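# Reattach the desk lamp's spring so its arm stays raised

## Task

Get the desk lamp's detached spring hooked back into place so that, with nothing holding it, the lamp's arm remains raised on its own.

## Robot and tools

Robot: two arms, left_arm and right_arm, each ending in a two-finger gripper. The fingers point along the gripper's own +z axis and close along its y axis. The reported end_effector_position is the spot between the finger pads, just under 1 cm behind the tips.

Scene frame (used in results): origin at table-top height, midway between the nominal arm bases; +x out over the table, +z up, left_arm on the +y side. Arm names do not match image sides. Positions are in metres, orientation as end_effector_quat_wxyz. Printed positions can be a little off, more so at long reach. A BASES line, if present, gives the calibrated base locations.

execute_actions(actions, cameras): actions is a list of actions; each action is a table of up to 15 rows, each row one 1/30 s control step. If fewer than 15 rows are given, the last row is repeated to fill 15. Every row has 14 numbers, all in [-1, 1], covering both arms even if one is idle: left dx, dy, dz, rx, ry, rz, opening, then right dx, dy, dz, rx, ry, rz, opening. The six pose numbers are offsets, not poses: they are measured from that arm's Hand target as it was when the action began, along the Hand target's own axes. All rows in one action refer to that same start, not to the previous row. A new action starts from the updated Hand target, so sending the same offset again moves further. Scale: 1.0 equals 0.6 m of travel or 180 degrees of turn; rx, ry, rz form a single rotation vector. Opening is absolute: +1 fully open (about 87 mm between pads), +0.5 about 69 mm, 0 about 43 mm, -0.5 about 18 mm, -1 closed. An empty actions list just reports state and images. cameras selects images: omitted, null or ["all"] gives all; [] gives none; an unknown name invalidates the call. Cameras are cam_head_left, cam_head_right, cam_left_wrist, cam_right_wrist, each 672x504.

move(target, speed, blend, opening_speed, blocking, cameras): drives each gripper along a straight line toward a target. target is one 14-number row laid out as above (offsets from each Hand target, same 0.6 m / 180 degree scale, plus absolute openings), or a list of up to 15 such rows differing only in their offsets, all counted from the same starting Hand targets. speed is the path's top speed in m/s, 0.002 to 0.5 (default 0.25), rotation capped at twice that in rad/s; one value or one per target. blend (m) rounds corners between listed targets. opening_speed (per second on the -1..+1 scale, at least 0.2) ramps the fingers; otherwise the opening is sent at once. Paths finish together, last at least 0.5 s and are cut at 10 s. Moves do not avoid obstacles or the other arm. With blocking=false the call returns after about 0.5 s while motion continues; use wait or stop before sending more actions or moves. The result adds a move: line, e.g. done, off_target, moving, held or fault, and limits (paced = command clipped, held = steps withheld). done means within 10 mm and 2 degrees, which says nothing about contact.

wait(seconds 0 to 10): lets time pass while each arm keeps its last command; returns early if a running move ends. stop(): brakes a running move; fingers keep going unless opening_speed was set. zoom_image(camera, region [x0, y0, x1, y1] in pixels, top-left origin, at most 504x504): closer view of the latest image from a camera present in the last result. finished_scene(scene): ends the scene, here scene 2; irreversible, so call it only once the lamp arm holds itself up with the robot clear.

Results: Hand target is each arm's last commanded pose after clipping; the next offsets count from it. Each step the controller limits the command to 100 mm and 20 degrees from the measured pose, so big offsets may be cut short; send the remainder from the new Hand target. Grippers often stop short or sag and tilt from friction and weight, especially far out; check position and orientation after each motion and correct. Small moves may not happen or may go sideways. grip_measured reports finger position on the command scale (readings off by up to about 1 mm). To hold something, command about 0.04 below the reading at first contact. Tool commands lists current gripper commands; to leave a gripper alone, resend its current value, since 0 means half open. Joint torques follow the Joint positions order; the first three wrap at ±28 N m. A pose unreachable line means the clearance check refused that arm's command.

Cautions: an arm blocked by an object keeps pushing until commanded away; to release, send all six pose numbers as 0 or aim back behind the gripper. Move slowly near the lamp and spring, since faster moves hit harder and targets far past contact press harder. Do not let the arms or grippers collide with each other, do not drop the spring or let go of a swinging lamp arm, and keep everything on the table. Avoid long stretched holds or pushing against unreachable poses: motors heat, a MOTOR HOT line appears near 75 °C, and at 90 °C the arm folds and stays idle.

Each tool is called in YAML: its name, and indented under it one key for each argument.

## Session

execute_actions:
  actions: []

Scene clock: 0.00 s.
left_arm: end_effector_position=(+0.2186, +0.1053, +0.1136) grip_measured=+1.000 end_effector_quat_wxyz=(+0.331, -0.117, +0.936, -0.024) | right_arm: end_effector_position=(+0.0405, -0.6026, +0.2460) grip_measured=+0.981 end_effector_quat_wxyz=(+0.513, +0.653, +0.425, -0.361)
Joint positions: left_arm=[-1.161 1.468 0.919 -0.721 -0.615 -1.275 1] | right_arm=[-1.18 0.816 0.585 -0.002 0.401 0.472 0.99]
Joint velocities: left_arm=[-0.007 0.007 -0.002 0.051 -0.007 -0.022 0] | right_arm=[-0.017 -0.002 -0.007 0.007 -0.007 -0.022 -0.029]
Joint torques (N m): no reading
Motor temperatures (°C): left_arm=[27 44 46 28 27 25 26] | right_arm=[26 49 36 26 23 23 26]
Heat: left arm: 46 °C; right arm: 49 °C.
Hand target: left_arm +0.2212, +0.1007, +0.1202; +0.335, -0.121, +0.934, -0.036 | right_arm +0.0410, -0.6038, +0.2531; +0.520, +0.649, +0.420, -0.363
Tool commands: left_gripper/opening=+1.0 right_gripper/opening=+1.0

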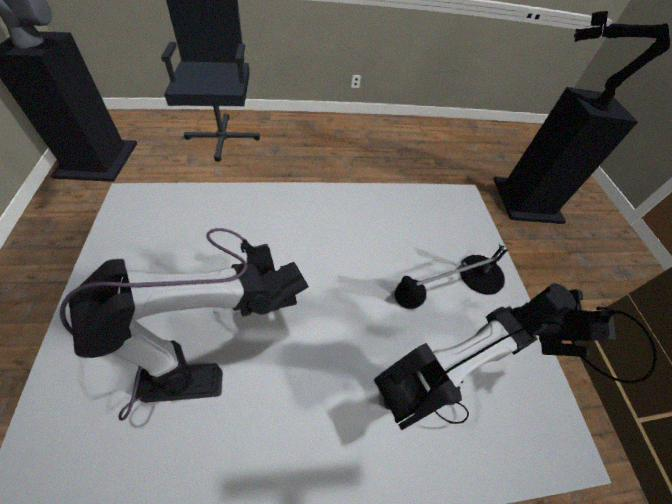

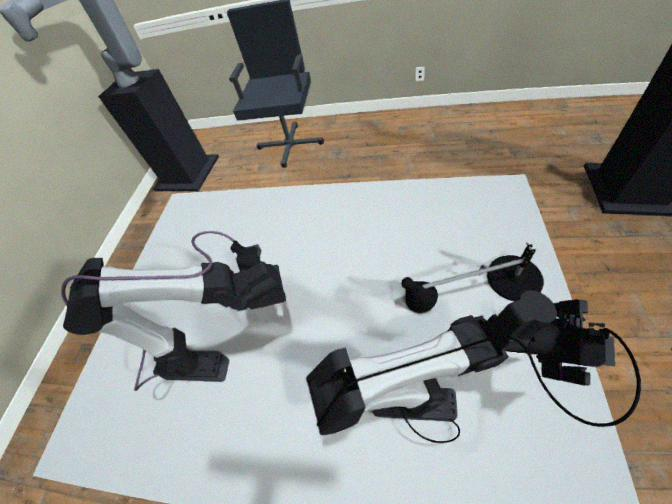

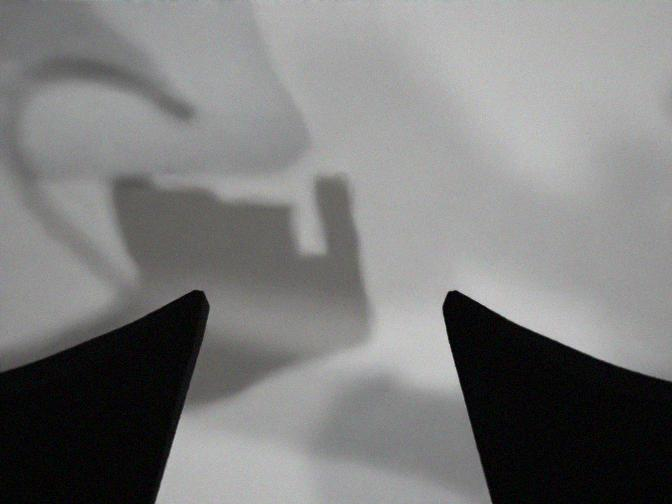

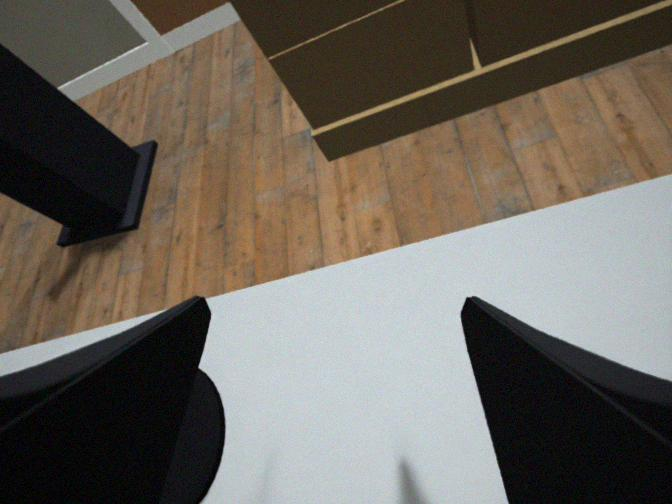

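zoom_image:
  camera: "cam_head_left"
  region: [370, 220, 540, 330]

zoom_image:
  camera: "cam_head_right"
  region: [390, 220, 560, 330]

Scaled by 2.965 from the camera's 672x504 image, which has a finer 960x720 frame.

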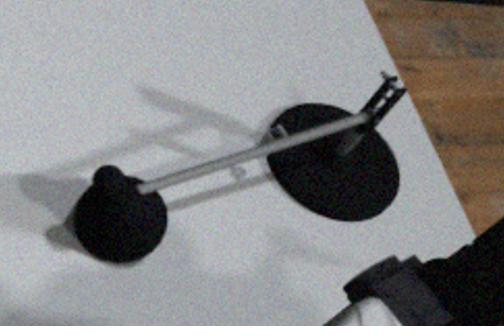

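Scaled by 2.965 from the camera's 672x504 image, which has a finer 960x720 frame.

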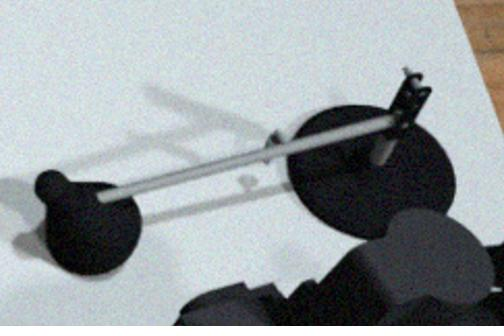

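zoom_image:
  camera: "cam_head_left"
  region: [200, 180, 672, 440]

zoom_image:
  camera: "cam_head_right"
  region: [40, 180, 344, 408]

zoom_image:
  camera: "cam_head_left"
  region: [40, 180, 344, 408]

Scaled by 1.068 from the camera's 672x504 image, which has a finer 960x720 frame.

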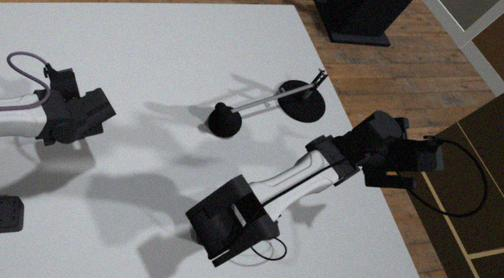

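Scaled by 1.658 from the camera's 672x504 image, which has a finer 960x720 frame.

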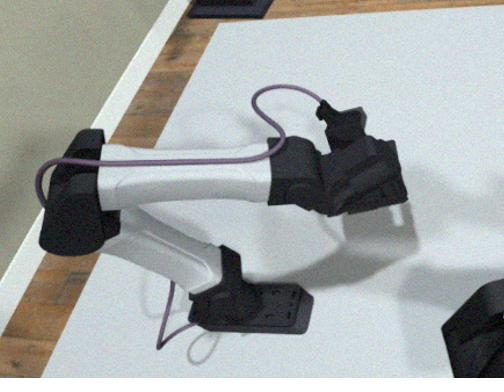

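Scaled by 1.658 from the camera's 672x504 image, which has a finer 960x720 frame.

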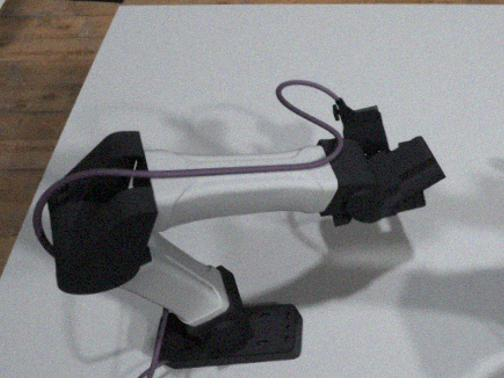

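move:
  target: [0,0,0,0,0,0,1, -0.0527,0.292,-0.4555,-0.433,0.237,-0.342,1]
  speed: 0.25

Scene clock: 48.97 s.
left_arm: end_effector_position=(+0.2186, +0.1053, +0.1136) grip_measured=+1.000 end_effector_quat_wxyz=(+0.331, -0.117, +0.936, -0.024) | right_arm: end_effector_position=(+0.2023, -0.3632, +0.3962) grip_measured=+0.981 end_effector_quat_wxyz=(+0.383, +0.006, +0.924, -0.007)
Joint positions: left_arm=[-1.161 1.468 0.919 -0.721 -0.615 -1.275 1] | right_arm=[-0.478 1.334 2.04 -1.549 -0.326 -0.356 0.99]
Joint velocities: left_arm=[0.012 -0.002 0.002 0.022 -0.051 -0.051 0] | right_arm=[-0.002 -0.012 -0.012 -0.066 0.037 -0.007 -0.013]
Joint torques (N m): left_arm=[0.13 -5.03 6.31 0.9 -0.33 -0.1] | right_arm=[0.43 -2.24 7.6 1.23 -0.18 -0.15]
Motor temperatures (°C): left_arm=[27 44 49 28 27 25 26] | right_arm=[26 46 45 30 23 23 26]
Heat: left arm: 49 °C; right arm: 46 °C.
Hand target: left_arm +0.2212, +0.1007, +0.1202; +0.335, -0.121, +0.934, -0.036 | right_arm +0.2012, -0.3603, +0.4016; +0.381, -0.005, +0.924, -0.005
Off the commanded pose: left_arm 0.008 m, 1 deg | right_arm 0.006 m, 1 deg.
joint sent to its limit (right arm) — joint 4 (wrist pitch), lower limit. The joint targets still meet the commanded pose.
move: done

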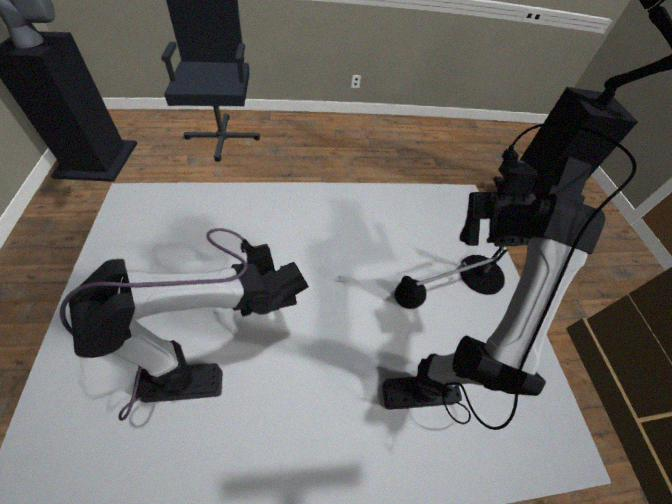

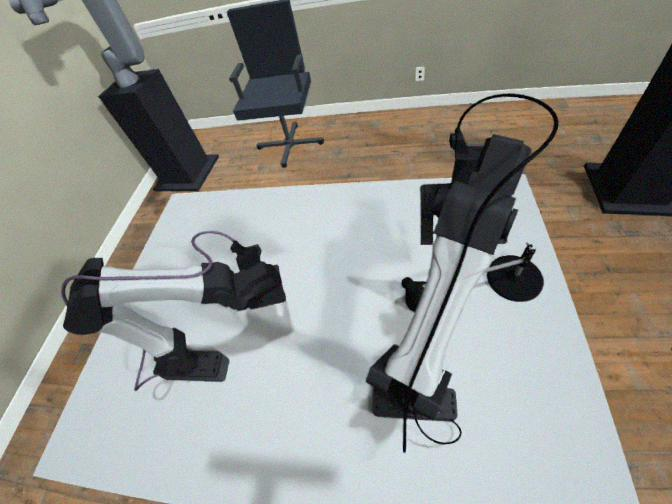

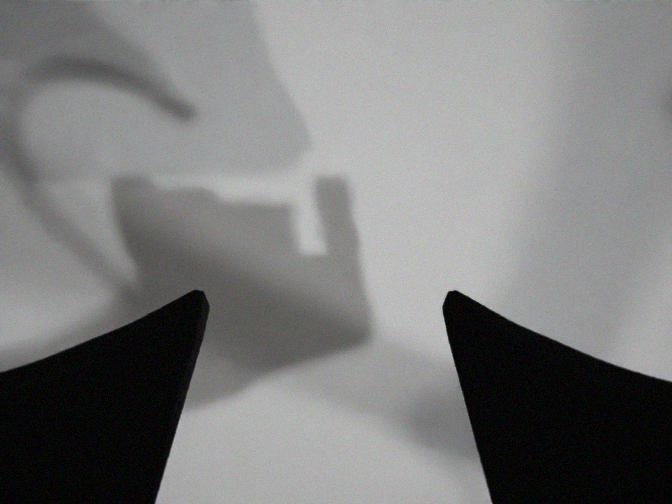

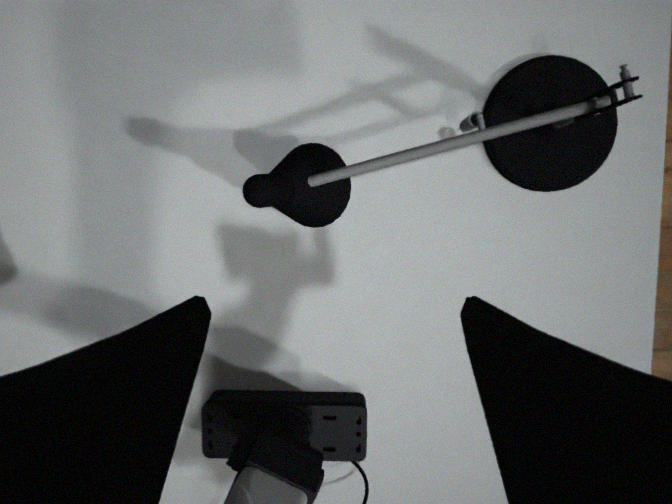

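zoom_image:
  camera: "cam_right_wrist"
  region: [420, 20, 672, 209]

zoom_image:
  camera: "cam_right_wrist"
  region: [560, 50, 660, 125]

zoom_image:
  camera: "cam_right_wrist"
  region: [430, 90, 530, 165]

Scaled by 2.000 from the camera's 672x504 image, which has a finer 960x720 frame.

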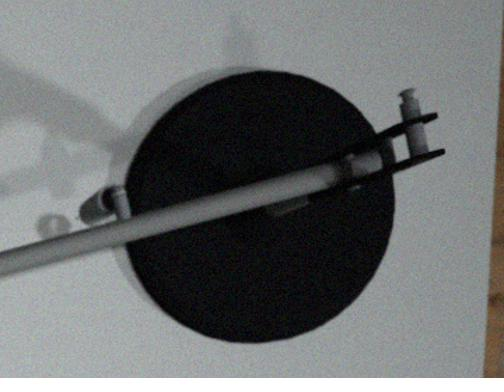

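Scaled by 5.040 from the camera's 672x504 image, which has a finer 960x720 frame.

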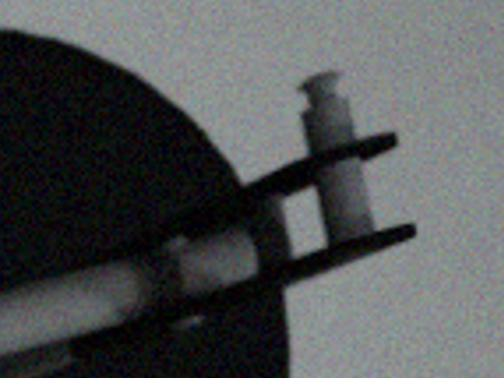

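Scaled by 5.040 from the camera's 672x504 image, which has a finer 960x720 frame.

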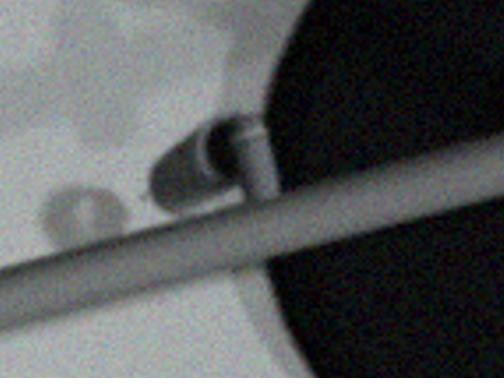

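move:
  target: [0,0,0,0,0,0,1, -0.139,-0.033,0.448,0.4714,-0.1925,0.1998,1]
  speed: 0.25
  cameras: ["cam_head_left","cam_head_right","cam_right_wrist"]

Scene clock: 104.70 s.
left_arm: end_effector_position=(+0.2186, +0.1053, +0.1136) grip_measured=+1.000 end_effector_quat_wxyz=(+0.331, -0.117, +0.936, -0.024) | right_arm: end_effector_position=(+0.4431, -0.3727, +0.2639) grip_measured=+0.981 end_effector_quat_wxyz=(+0.535, +0.435, +0.557, -0.463)
Joint positions: left_arm=[-1.161 1.468 0.919 -0.721 -0.615 -1.275 1] | right_arm=[0.212 2.093 1.82 -0.65 1.573 0.873 0.991]
Joint velocities: left_arm=[-0.007 -0.007 0.012 -0.037 0.051 0.066 0] | right_arm=[0.007 -0.022 -0.007 -0.007 -0.037 0.007 -0.013]
Joint torques (N m): left_arm=[0.12 -5.04 6.31 0.91 -0.34 -0.09] | right_arm=[-1.1 -10.99 10.8 0.97 0.55 0.07]
Motor temperatures (°C): left_arm=[27 43 50 27 27 25 26] | right_arm=[26 45 44 30 23 23 25]
Heat: left arm: 50 °C; right arm: 45 °C.
Hand target: left_arm +0.2212, +0.1007, +0.1202; +0.335, -0.121, +0.934, -0.036 | right_arm +0.4480, -0.3761, +0.2717; +0.500, +0.499, +0.498, -0.502
Off the commanded pose: left_arm 0.008 m, 1 deg | right_arm 0.012 m, 11 deg.
joint sent to its limit (right arm) — joint 5 (wrist yaw), upper limit. The joint targets are off in position and orientation.
move: off_target (right_arm)
Images, in order (width x height): cam_head_left 672x504, cam_head_right 672x504, cam_right_wrist 672x504.

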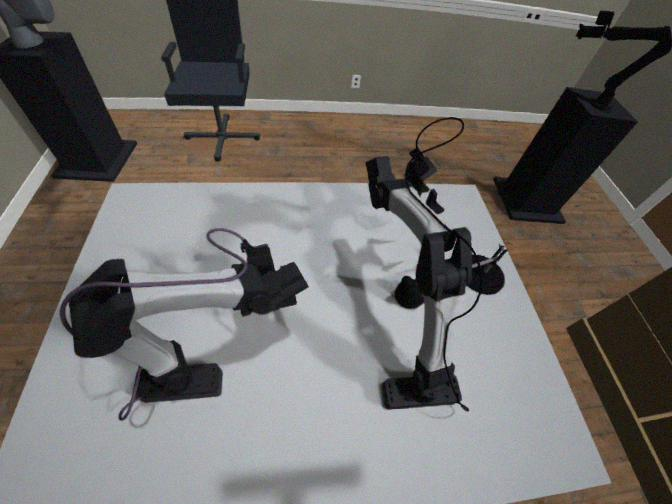

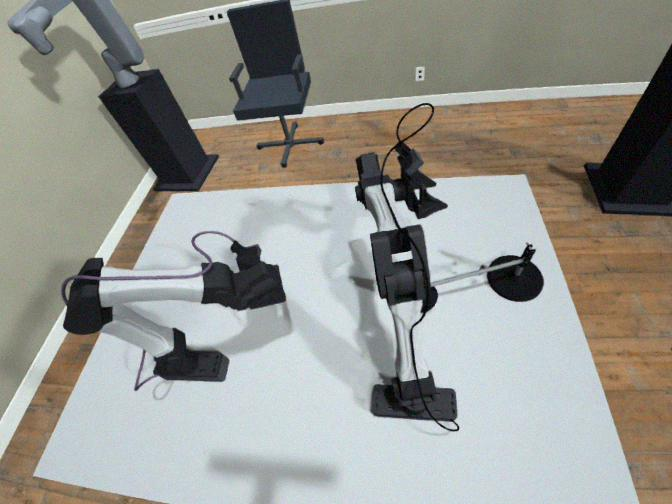

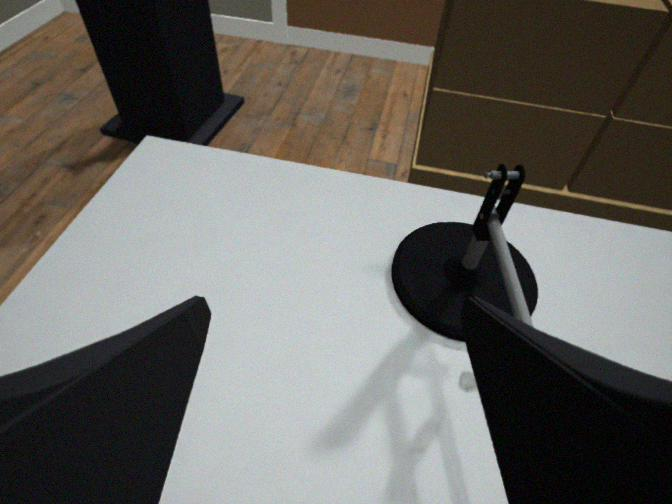

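zoom_image:
  camera: "cam_right_wrist"
  region: [380, 140, 580, 290]

zoom_image:
  camera: "cam_right_wrist"
  region: [370, 260, 570, 410]

Scaled by 2.520 from the camera's 672x504 image, which has a finer 960x720 frame.

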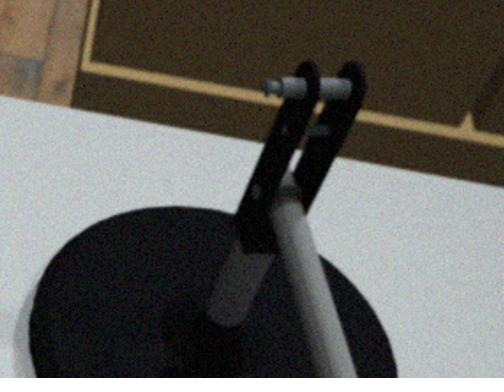

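Scaled by 2.520 from the camera's 672x504 image, which has a finer 960x720 frame.

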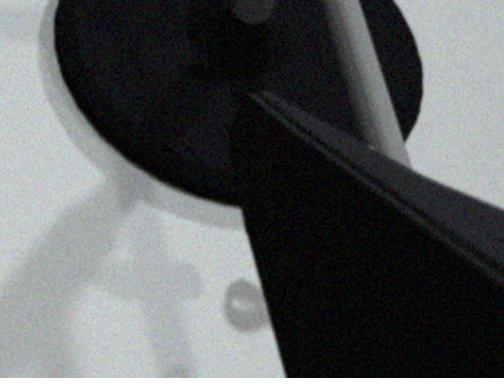

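move:
  target: [0,0,0,0,0,0,1, 0,0,0,0,0,0,-0.9]
  speed: 0.25
  cameras: ["cam_right_wrist"]

zoom_image:
  camera: "cam_right_wrist"
  region: [400, 140, 600, 290]

zoom_image:
  camera: "cam_right_wrist"
  region: [400, 290, 600, 440]

Scene clock: 113.97 s.
left_arm: end_effector_position=(+0.2186, +0.1053, +0.1136) grip_measured=+1.000 end_effector_quat_wxyz=(+0.331, -0.117, +0.936, -0.024) | right_arm: end_effector_position=(+0.4431, -0.3727, +0.2640) grip_measured=-0.899 end_effector_quat_wxyz=(+0.535, +0.435, +0.556, -0.463)
Joint positions: left_arm=[-1.161 1.468 0.919 -0.721 -0.615 -1.275 1] | right_arm=[0.212 2.093 1.82 -0.65 1.573 0.874 0.05]
Joint velocities: left_arm=[0.002 0.012 0.007 0.007 0.007 0.037 0] | right_arm=[-0.017 -0.007 -0.012 -0.022 0.022 -0.037 -0.03]
Joint torques (N m): left_arm=[0.13 -5.05 6.32 0.91 -0.34 -0.1] | right_arm=[-1.1 -10.99 10.78 0.98 0.56 0.07]
Motor temperatures (°C): left_arm=[27 43 50 27 27 25 26] | right_arm=[26 48 45 30 23 23 25]
Heat: left arm: 50 °C; right arm: 48 °C.
Hand target: left_arm +0.2212, +0.1007, +0.1202; +0.335, -0.121, +0.934, -0.036 | right_arm +0.4480, -0.3761, +0.2717; +0.500, +0.499, +0.498, -0.502
Off the commanded pose: left_arm 0.008 m, 1 deg | right_arm 0.010 m, 12 deg.
joint sent to its limit (right arm) — joint 5 (wrist yaw), upper limit. The joint targets are off in orientation, not in position.
move: off_target (right_arm)
Images, in order (width x height): cam_right_wrist 672x504.

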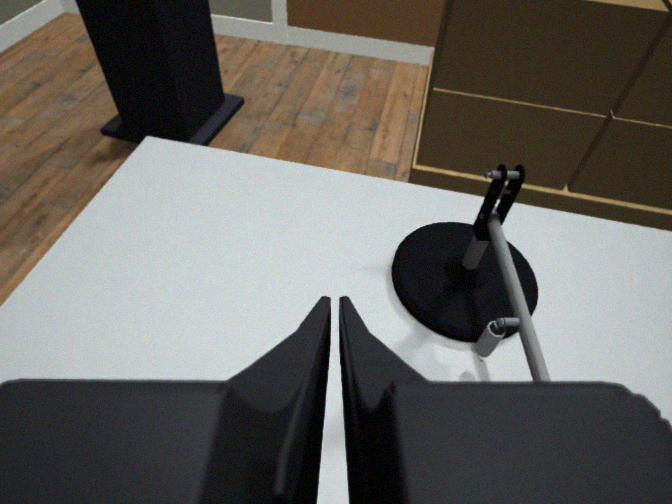

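Scaled by 2.520 from the camera's 672x504 image, which has a finer 960x720 frame.

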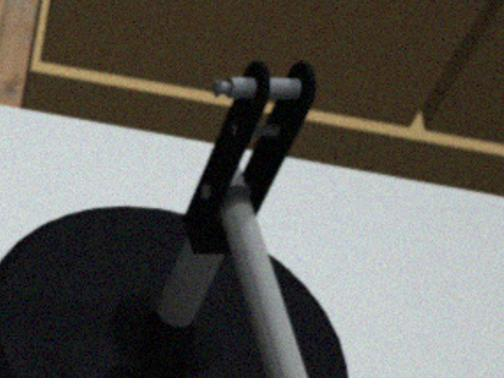

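Scaled by 2.520 from the camera's 672x504 image, which has a finer 960x720 frame.

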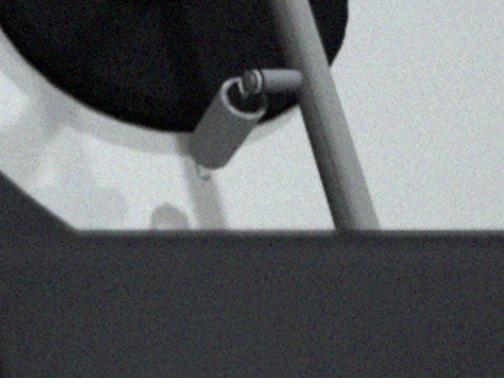

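move:
  target:
    - [0,0,0,0,0,0,1, -0.18,-0.497,0.073,-0.472,0.1955,-0.1955,1]
    - [0,0,0,0,0,0,1, 0.3195,-0.3567,0.33,-0.3866,0.0727,-0.0509,1]
  speed: 0.25
  blend: 0.03

Scene clock: 227.80 s.
left_arm: end_effector_position=(+0.2186, +0.1053, +0.1136) grip_measured=+1.000 end_effector_quat_wxyz=(+0.331, -0.117, +0.936, -0.024) | right_arm: end_effector_position=(+0.2339, -0.5746, +0.0787) grip_measured=+0.980 end_effector_quat_wxyz=(+0.599, +0.141, +0.781, -0.105)
Joint positions: left_arm=[-1.161 1.468 0.919 -0.721 -0.615 -1.275 1] | right_arm=[-1.101 1.713 0.456 0.897 -0.733 -0.242 0.99]
Joint velocities: left_arm=[0.007 -0.007 -0.012 0.022 0.007 0.022 0] | right_arm=[0.017 0.017 0.002 0.022 -0.022 -0.066 -0.003]
Joint torques (N m): left_arm=[0.12 -5.04 6.31 0.91 -0.33 -0.1] | right_arm=[0.44 -5.76 4.4 1.76 -0.07 0.06]
Motor temperatures (°C): left_arm=[27 42 49 27 27 25 26] | right_arm=[26 54 50 30 24 23 25]
Heat: left arm: 49 °C; right arm: 54 °C.
Hand target: left_arm +0.2212, +0.1007, +0.1202; +0.335, -0.121, +0.934, -0.036 | right_arm +0.2351, -0.5717, +0.0766; +0.600, +0.142, +0.780, -0.103
Off the commanded pose: left_arm 0.008 m, 1 deg | right_arm 0.003 m, 1 deg.
move: done

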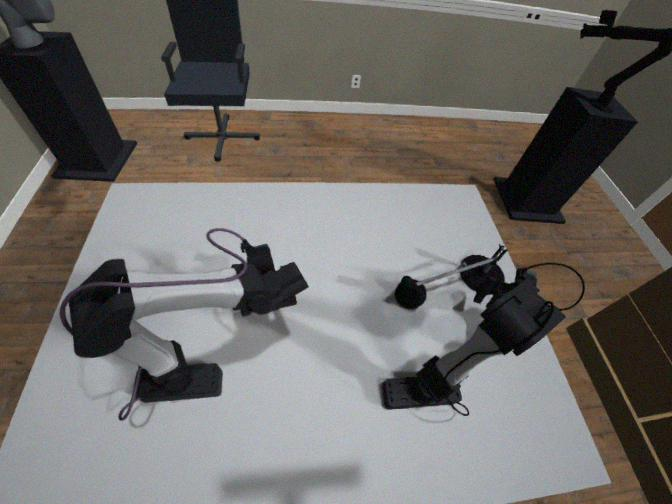

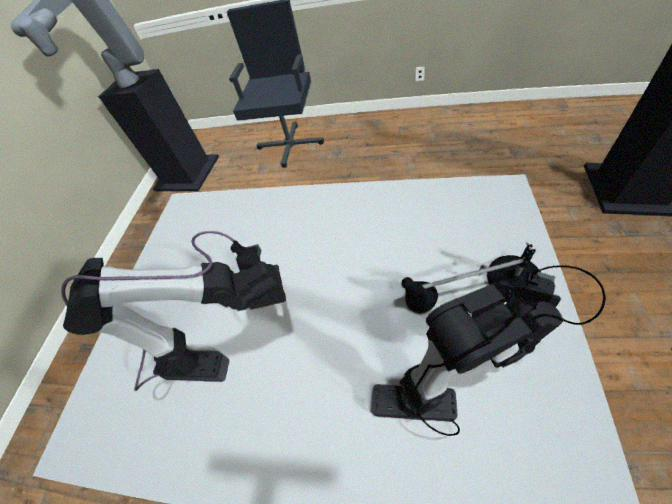

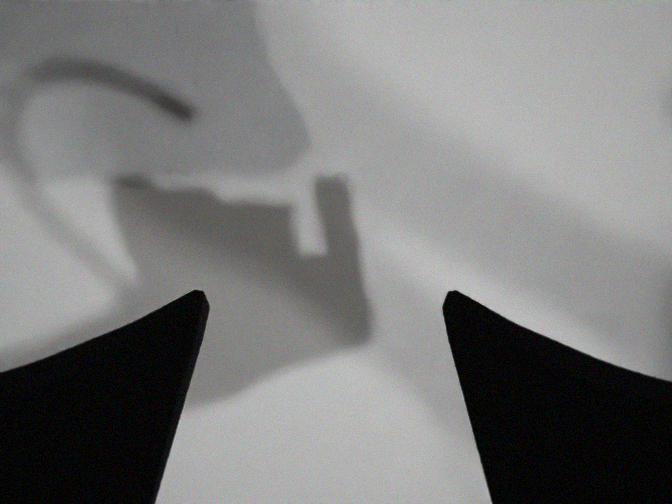

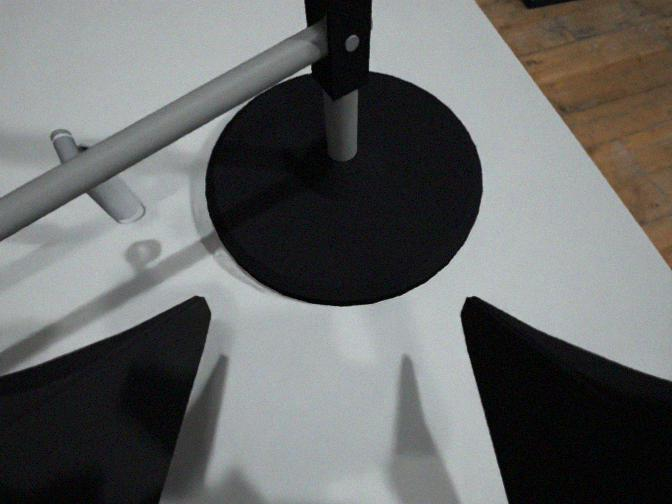

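zoom_image:
  camera: "cam_right_wrist"
  region: [30, 100, 230, 300]

zoom_image:
  camera: "cam_right_wrist"
  region: [270, 0, 470, 200]

Scaled by 2.520 from the camera's 672x504 image, which has a finer 960x720 frame.

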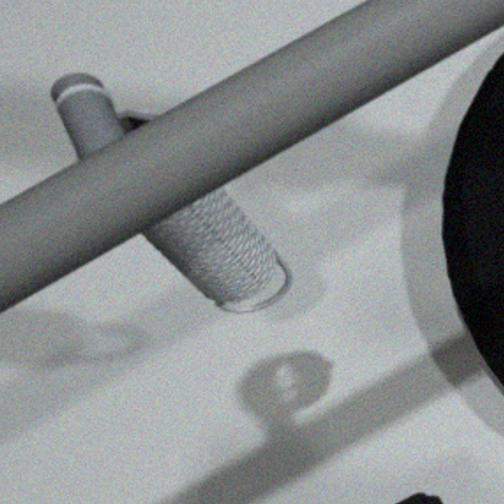

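Scaled by 2.520 from the camera's 672x504 image, which has a finer 960x720 frame.

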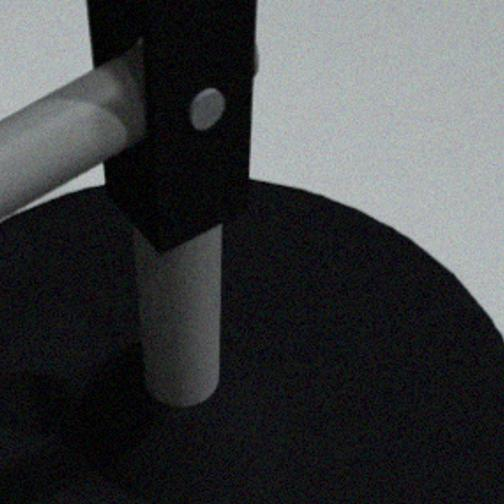

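move:
  target: [0,0,0,0,0,0,1, 0.0032,-0.0087,0.1935,0,0,0,1]
  speed: 0.1
  cameras: ["cam_head_right","cam_right_wrist"]

Scene clock: 244.43 s.
left_arm: end_effector_position=(+0.2186, +0.1053, +0.1136) grip_measured=+1.000 end_effector_quat_wxyz=(+0.331, -0.117, +0.936, -0.024) | right_arm: end_effector_position=(+0.3201, -0.6124, +0.0320) grip_measured=+0.980 end_effector_quat_wxyz=(+0.583, +0.154, +0.791, -0.103)
Joint positions: left_arm=[-1.161 1.468 0.919 -0.721 -0.615 -1.275 1] | right_arm=[-0.908 2.091 0.767 0.971 -0.529 -0.167 0.99]
Joint velocities: left_arm=[-0.007 -0.007 0.007 0.022 0.037 -0.051 0] | right_arm=[-0.002 0.012 -0.017 -0.037 0.037 -0.007 -0.013]
Joint torques (N m): left_arm=[0.12 -5.05 6.32 0.9 -0.33 -0.1] | right_arm=[2.1 -9.22 9.1 1.75 -0.08 0.16]
Motor temperatures (°C): left_arm=[27 41 49 27 27 25 26] | right_arm=[26 52 47 32 23 23 25]
Heat: left arm: 49 °C; right arm: 52 °C.
Hand target: left_arm +0.2212, +0.1007, +0.1202; +0.335, -0.121, +0.934, -0.036 | right_arm +0.3380, -0.6146, +0.0451; +0.600, +0.142, +0.781, -0.104
Off the commanded pose: left_arm 0.008 m, 1 deg | right_arm 0.022 m, 3 deg.
move: off_target (right_arm)
Images, in order (width x height): cam_head_right 672x504, cam_right_wrist 672x504.

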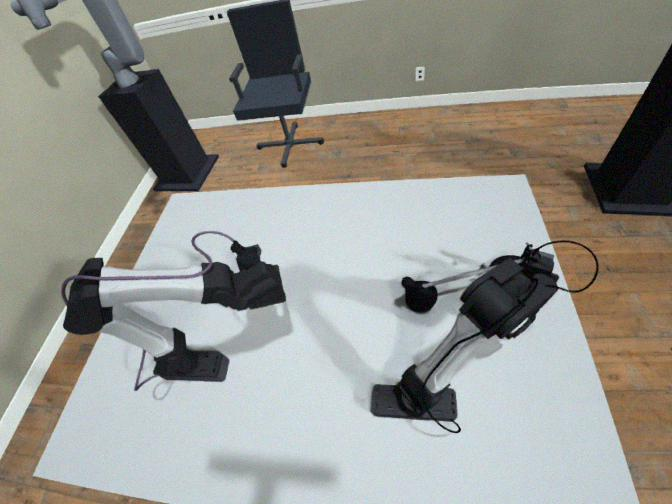

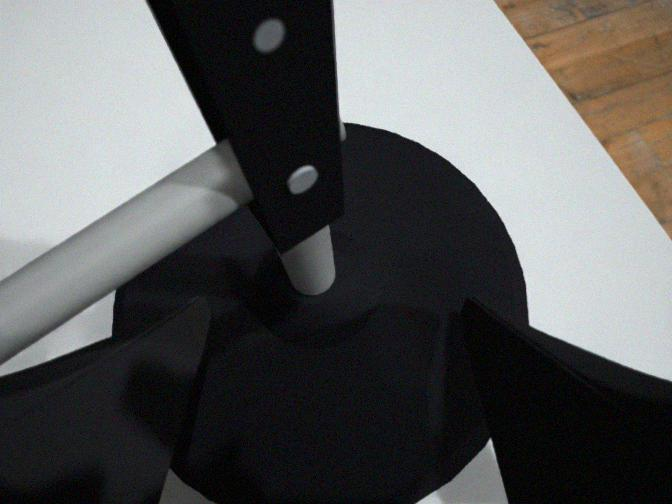

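zoom_image:
  camera: "cam_head_right"
  region: [380, 220, 600, 385]

zoom_image:
  camera: "cam_head_left"
  region: [380, 220, 600, 385]

Scaled by 2.291 from the camera's 672x504 image, which has a finer 960x720 frame.

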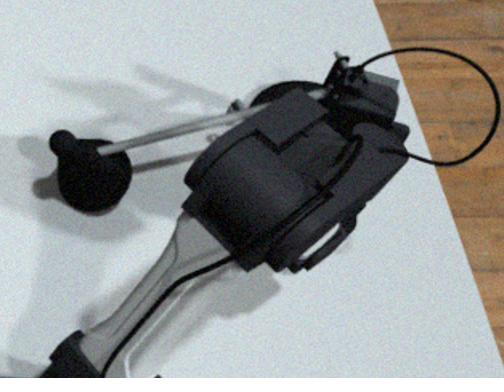

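This scene's latest camera images include none from cam_head_left. They are from: cam_head_right, cam_right_wrist. cam_head_left's image comes with the result of a call that names it in "cameras".

move:
  target: [0,0,0,0,0,0,1, -0.0258,0,-0.007,0,0,0,1]
  speed: 0.1
  cameras: ["cam_head_left","cam_right_wrist"]

zoom_image:
  camera: "cam_head_left"
  region: [380, 220, 600, 385]

Scene clock: 256.40 s.
left_arm: end_effector_position=(+0.2186, +0.1053, +0.1136) grip_measured=+1.000 end_effector_quat_wxyz=(+0.331, -0.117, +0.936, -0.024) | right_arm: end_effector_position=(+0.3182, -0.6110, +0.0293) grip_measured=+0.980 end_effector_quat_wxyz=(+0.571, +0.165, +0.798, -0.096)
Joint positions: left_arm=[-1.161 1.468 0.919 -0.721 -0.615 -1.275 1] | right_arm=[-0.907 2.076 0.774 0.914 -0.518 -0.164 0.99]
Joint velocities: left_arm=[-0.007 0.002 -0.007 0.007 -0.007 -0.007 0] | right_arm=[-0.007 -0.012 -0.007 -0.022 0.007 0.037 0.008]
Joint torques (N m): left_arm=[0.12 -5.04 6.31 0.91 -0.33 -0.1] | right_arm=[1.83 -13.64 8.87 1.72 -0.23 0.12]
Motor temperatures (°C): left_arm=[27 41 49 27 27 25 26] | right_arm=[26 53 47 33 23 24 25]
Heat: left arm: 49 °C; right arm: 53 °C.
Hand target: left_arm +0.2212, +0.1007, +0.1202; +0.335, -0.121, +0.934, -0.036 | right_arm +0.3380, -0.6147, +0.0610; +0.600, +0.142, +0.781, -0.104
Off the commanded pose: left_arm 0.008 m, 1 deg | right_arm 0.038 m, 5 deg.
move: off_target (right_arm)
Images, in order (width x height): cam_head_left 672x504, cam_right_wrist 672x504.

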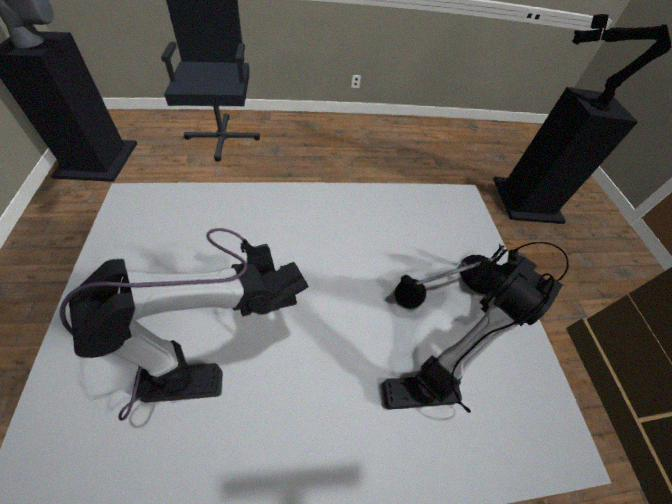

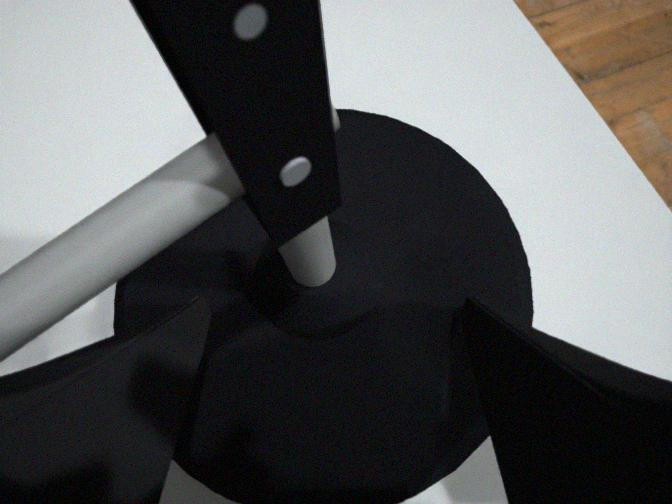

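Scaled by 2.291 from the camera's 672x504 image, which has a finer 960x720 frame.

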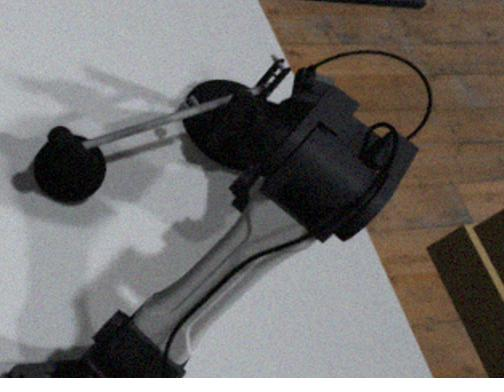

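move:
  target: [0,0,0,0,0,0,1, -0.045,0,-0.03,0,0,0,1]
  speed: 0.1
  cameras: ["cam_head_left","cam_right_wrist"]

Scene clock: 274.53 s.
left_arm: end_effector_position=(+0.2186, +0.1053, +0.1136) grip_measured=+1.000 end_effector_quat_wxyz=(+0.331, -0.117, +0.936, -0.024) | right_arm: end_effector_position=(+0.3154, -0.6095, +0.0604) grip_measured=+0.980 end_effector_quat_wxyz=(+0.570, +0.166, +0.799, -0.099)
Joint positions: left_arm=[-1.161 1.468 0.919 -0.721 -0.615 -1.275 1] | right_arm=[-0.908 1.95 0.774 0.787 -0.514 -0.165 0.99]
Joint velocities: left_arm=[-0.002 -0.002 -0.017 -0.037 -0.007 -0.007 0] | right_arm=[-0.007 -0.007 -0.012 0.022 0.007 -0.022 0.003]
Joint torques (N m): left_arm=[0.12 -5.04 6.32 0.91 -0.33 -0.1] | right_arm=[0.5 -13.26 8.21 1.78 -0.44 0.06]
Motor temperatures (°C): left_arm=[27 41 49 26 27 25 26] | right_arm=[26 55 48 32 23 24 25]
Heat: left arm: 49 °C; right arm: 55 °C.
Hand target: left_arm +0.2212, +0.1007, +0.1202; +0.335, -0.121, +0.934, -0.036 | right_arm +0.3281, -0.6118, +0.0915; +0.600, +0.142, +0.781, -0.104
Off the commanded pose: left_arm 0.008 m, 1 deg | right_arm 0.034 m, 5 deg.
move: off_target (right_arm)
Images, in order (width x height): cam_head_left 672x504, cam_right_wrist 672x504.

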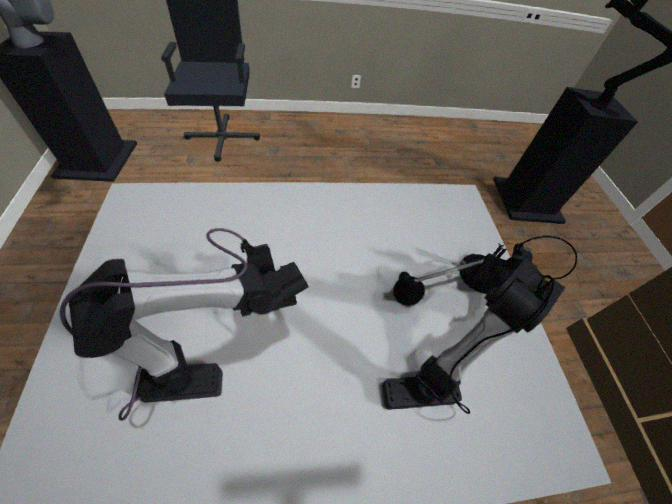

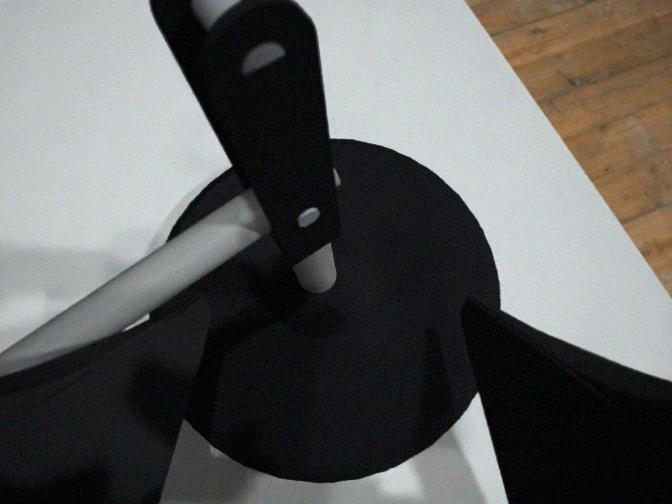

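zoom_image:
  camera: "cam_right_wrist"
  region: [60, 180, 360, 405]

zoom_image:
  camera: "cam_head_left"
  region: [380, 220, 600, 385]

Scaled by 1.680 from the camera's 672x504 image, which has a finer 960x720 frame.

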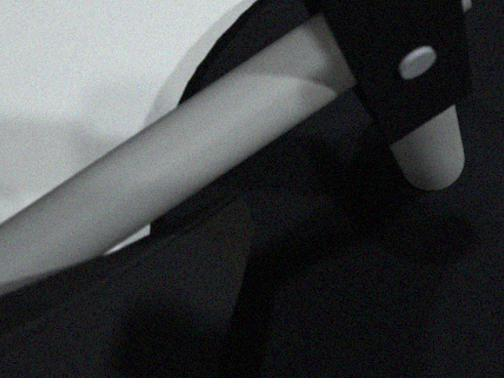

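Scaled by 2.291 from the camera's 672x504 image, which has a finer 960x720 frame.

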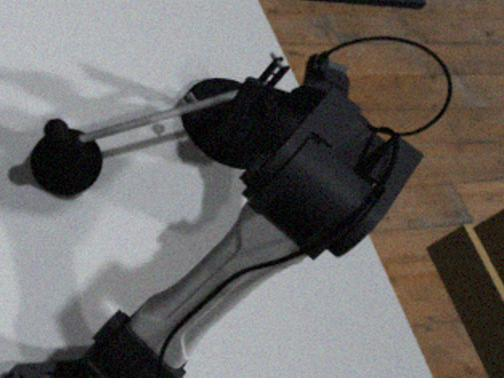

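move:
  target:
    - [0,0,0,0,0,0,1, 0.054,-0.0005,0.0145,0,0,0,1]
    - [0,0,0,0,0,0,1, 0.0445,0.0058,0.05,0,0,0,1]
  speed: 0.06
  cameras: ["cam_head_left","cam_right_wrist"]

zoom_image:
  camera: "cam_head_left"
  region: [380, 220, 600, 385]

Scene clock: 306.80 s.
left_arm: end_effector_position=(+0.2186, +0.1053, +0.1136) grip_measured=+1.000 end_effector_quat_wxyz=(+0.331, -0.117, +0.936, -0.024) | right_arm: end_effector_position=(+0.3310, -0.6126, +0.0417) grip_measured=+0.980 end_effector_quat_wxyz=(+0.578, +0.155, +0.794, -0.103)
Joint positions: left_arm=[-1.161 1.468 0.919 -0.721 -0.615 -1.275 1] | right_arm=[-0.881 2.062 0.804 0.898 -0.5 -0.162 0.99]
Joint velocities: left_arm=[-0.007 -0.002 0.002 -0.051 -0.007 0.051 0] | right_arm=[0.017 -0.022 -0.002 0.022 -0.007 -0.095 0.003]
Joint torques (N m): left_arm=[0.13 -5.04 6.32 0.9 -0.33 -0.1] | right_arm=[1.85 -9.4 9.69 1.82 -0.14 0.19]
Motor temperatures (°C): left_arm=[27 41 48 26 27 25 26] | right_arm=[26 63 48 34 23 23 25]
Heat: left arm: 48 °C; right arm: 63 °C.
Hand target: left_arm +0.2212, +0.1007, +0.1202; +0.335, -0.121, +0.934, -0.036 | right_arm +0.3500, -0.6155, +0.0582; +0.600, +0.142, +0.781, -0.104
Off the commanded pose: left_arm 0.008 m, 1 deg | right_arm 0.025 m, 3 deg.
move: off_target (right_arm)
Images, in order (width x height): cam_head_left 672x504, cam_right_wrist 672x504.

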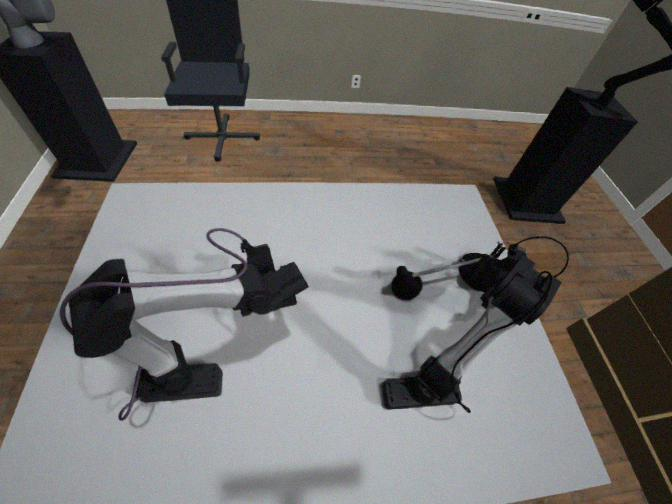

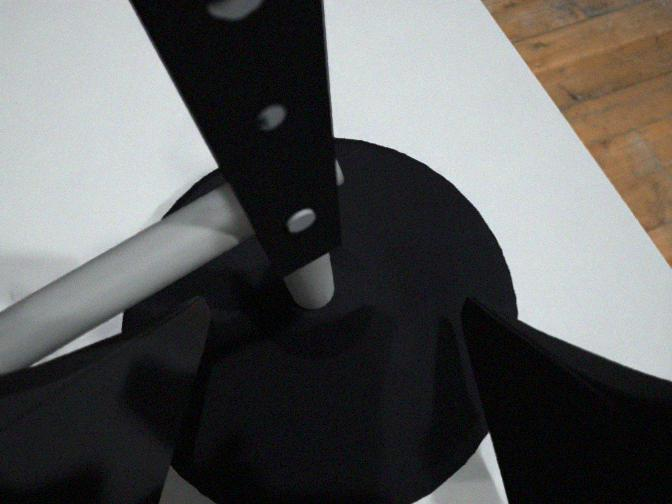

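Scaled by 2.291 from the camera's 672x504 image, which has a finer 960x720 frame.

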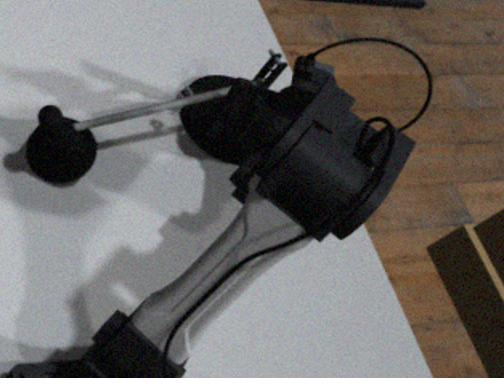

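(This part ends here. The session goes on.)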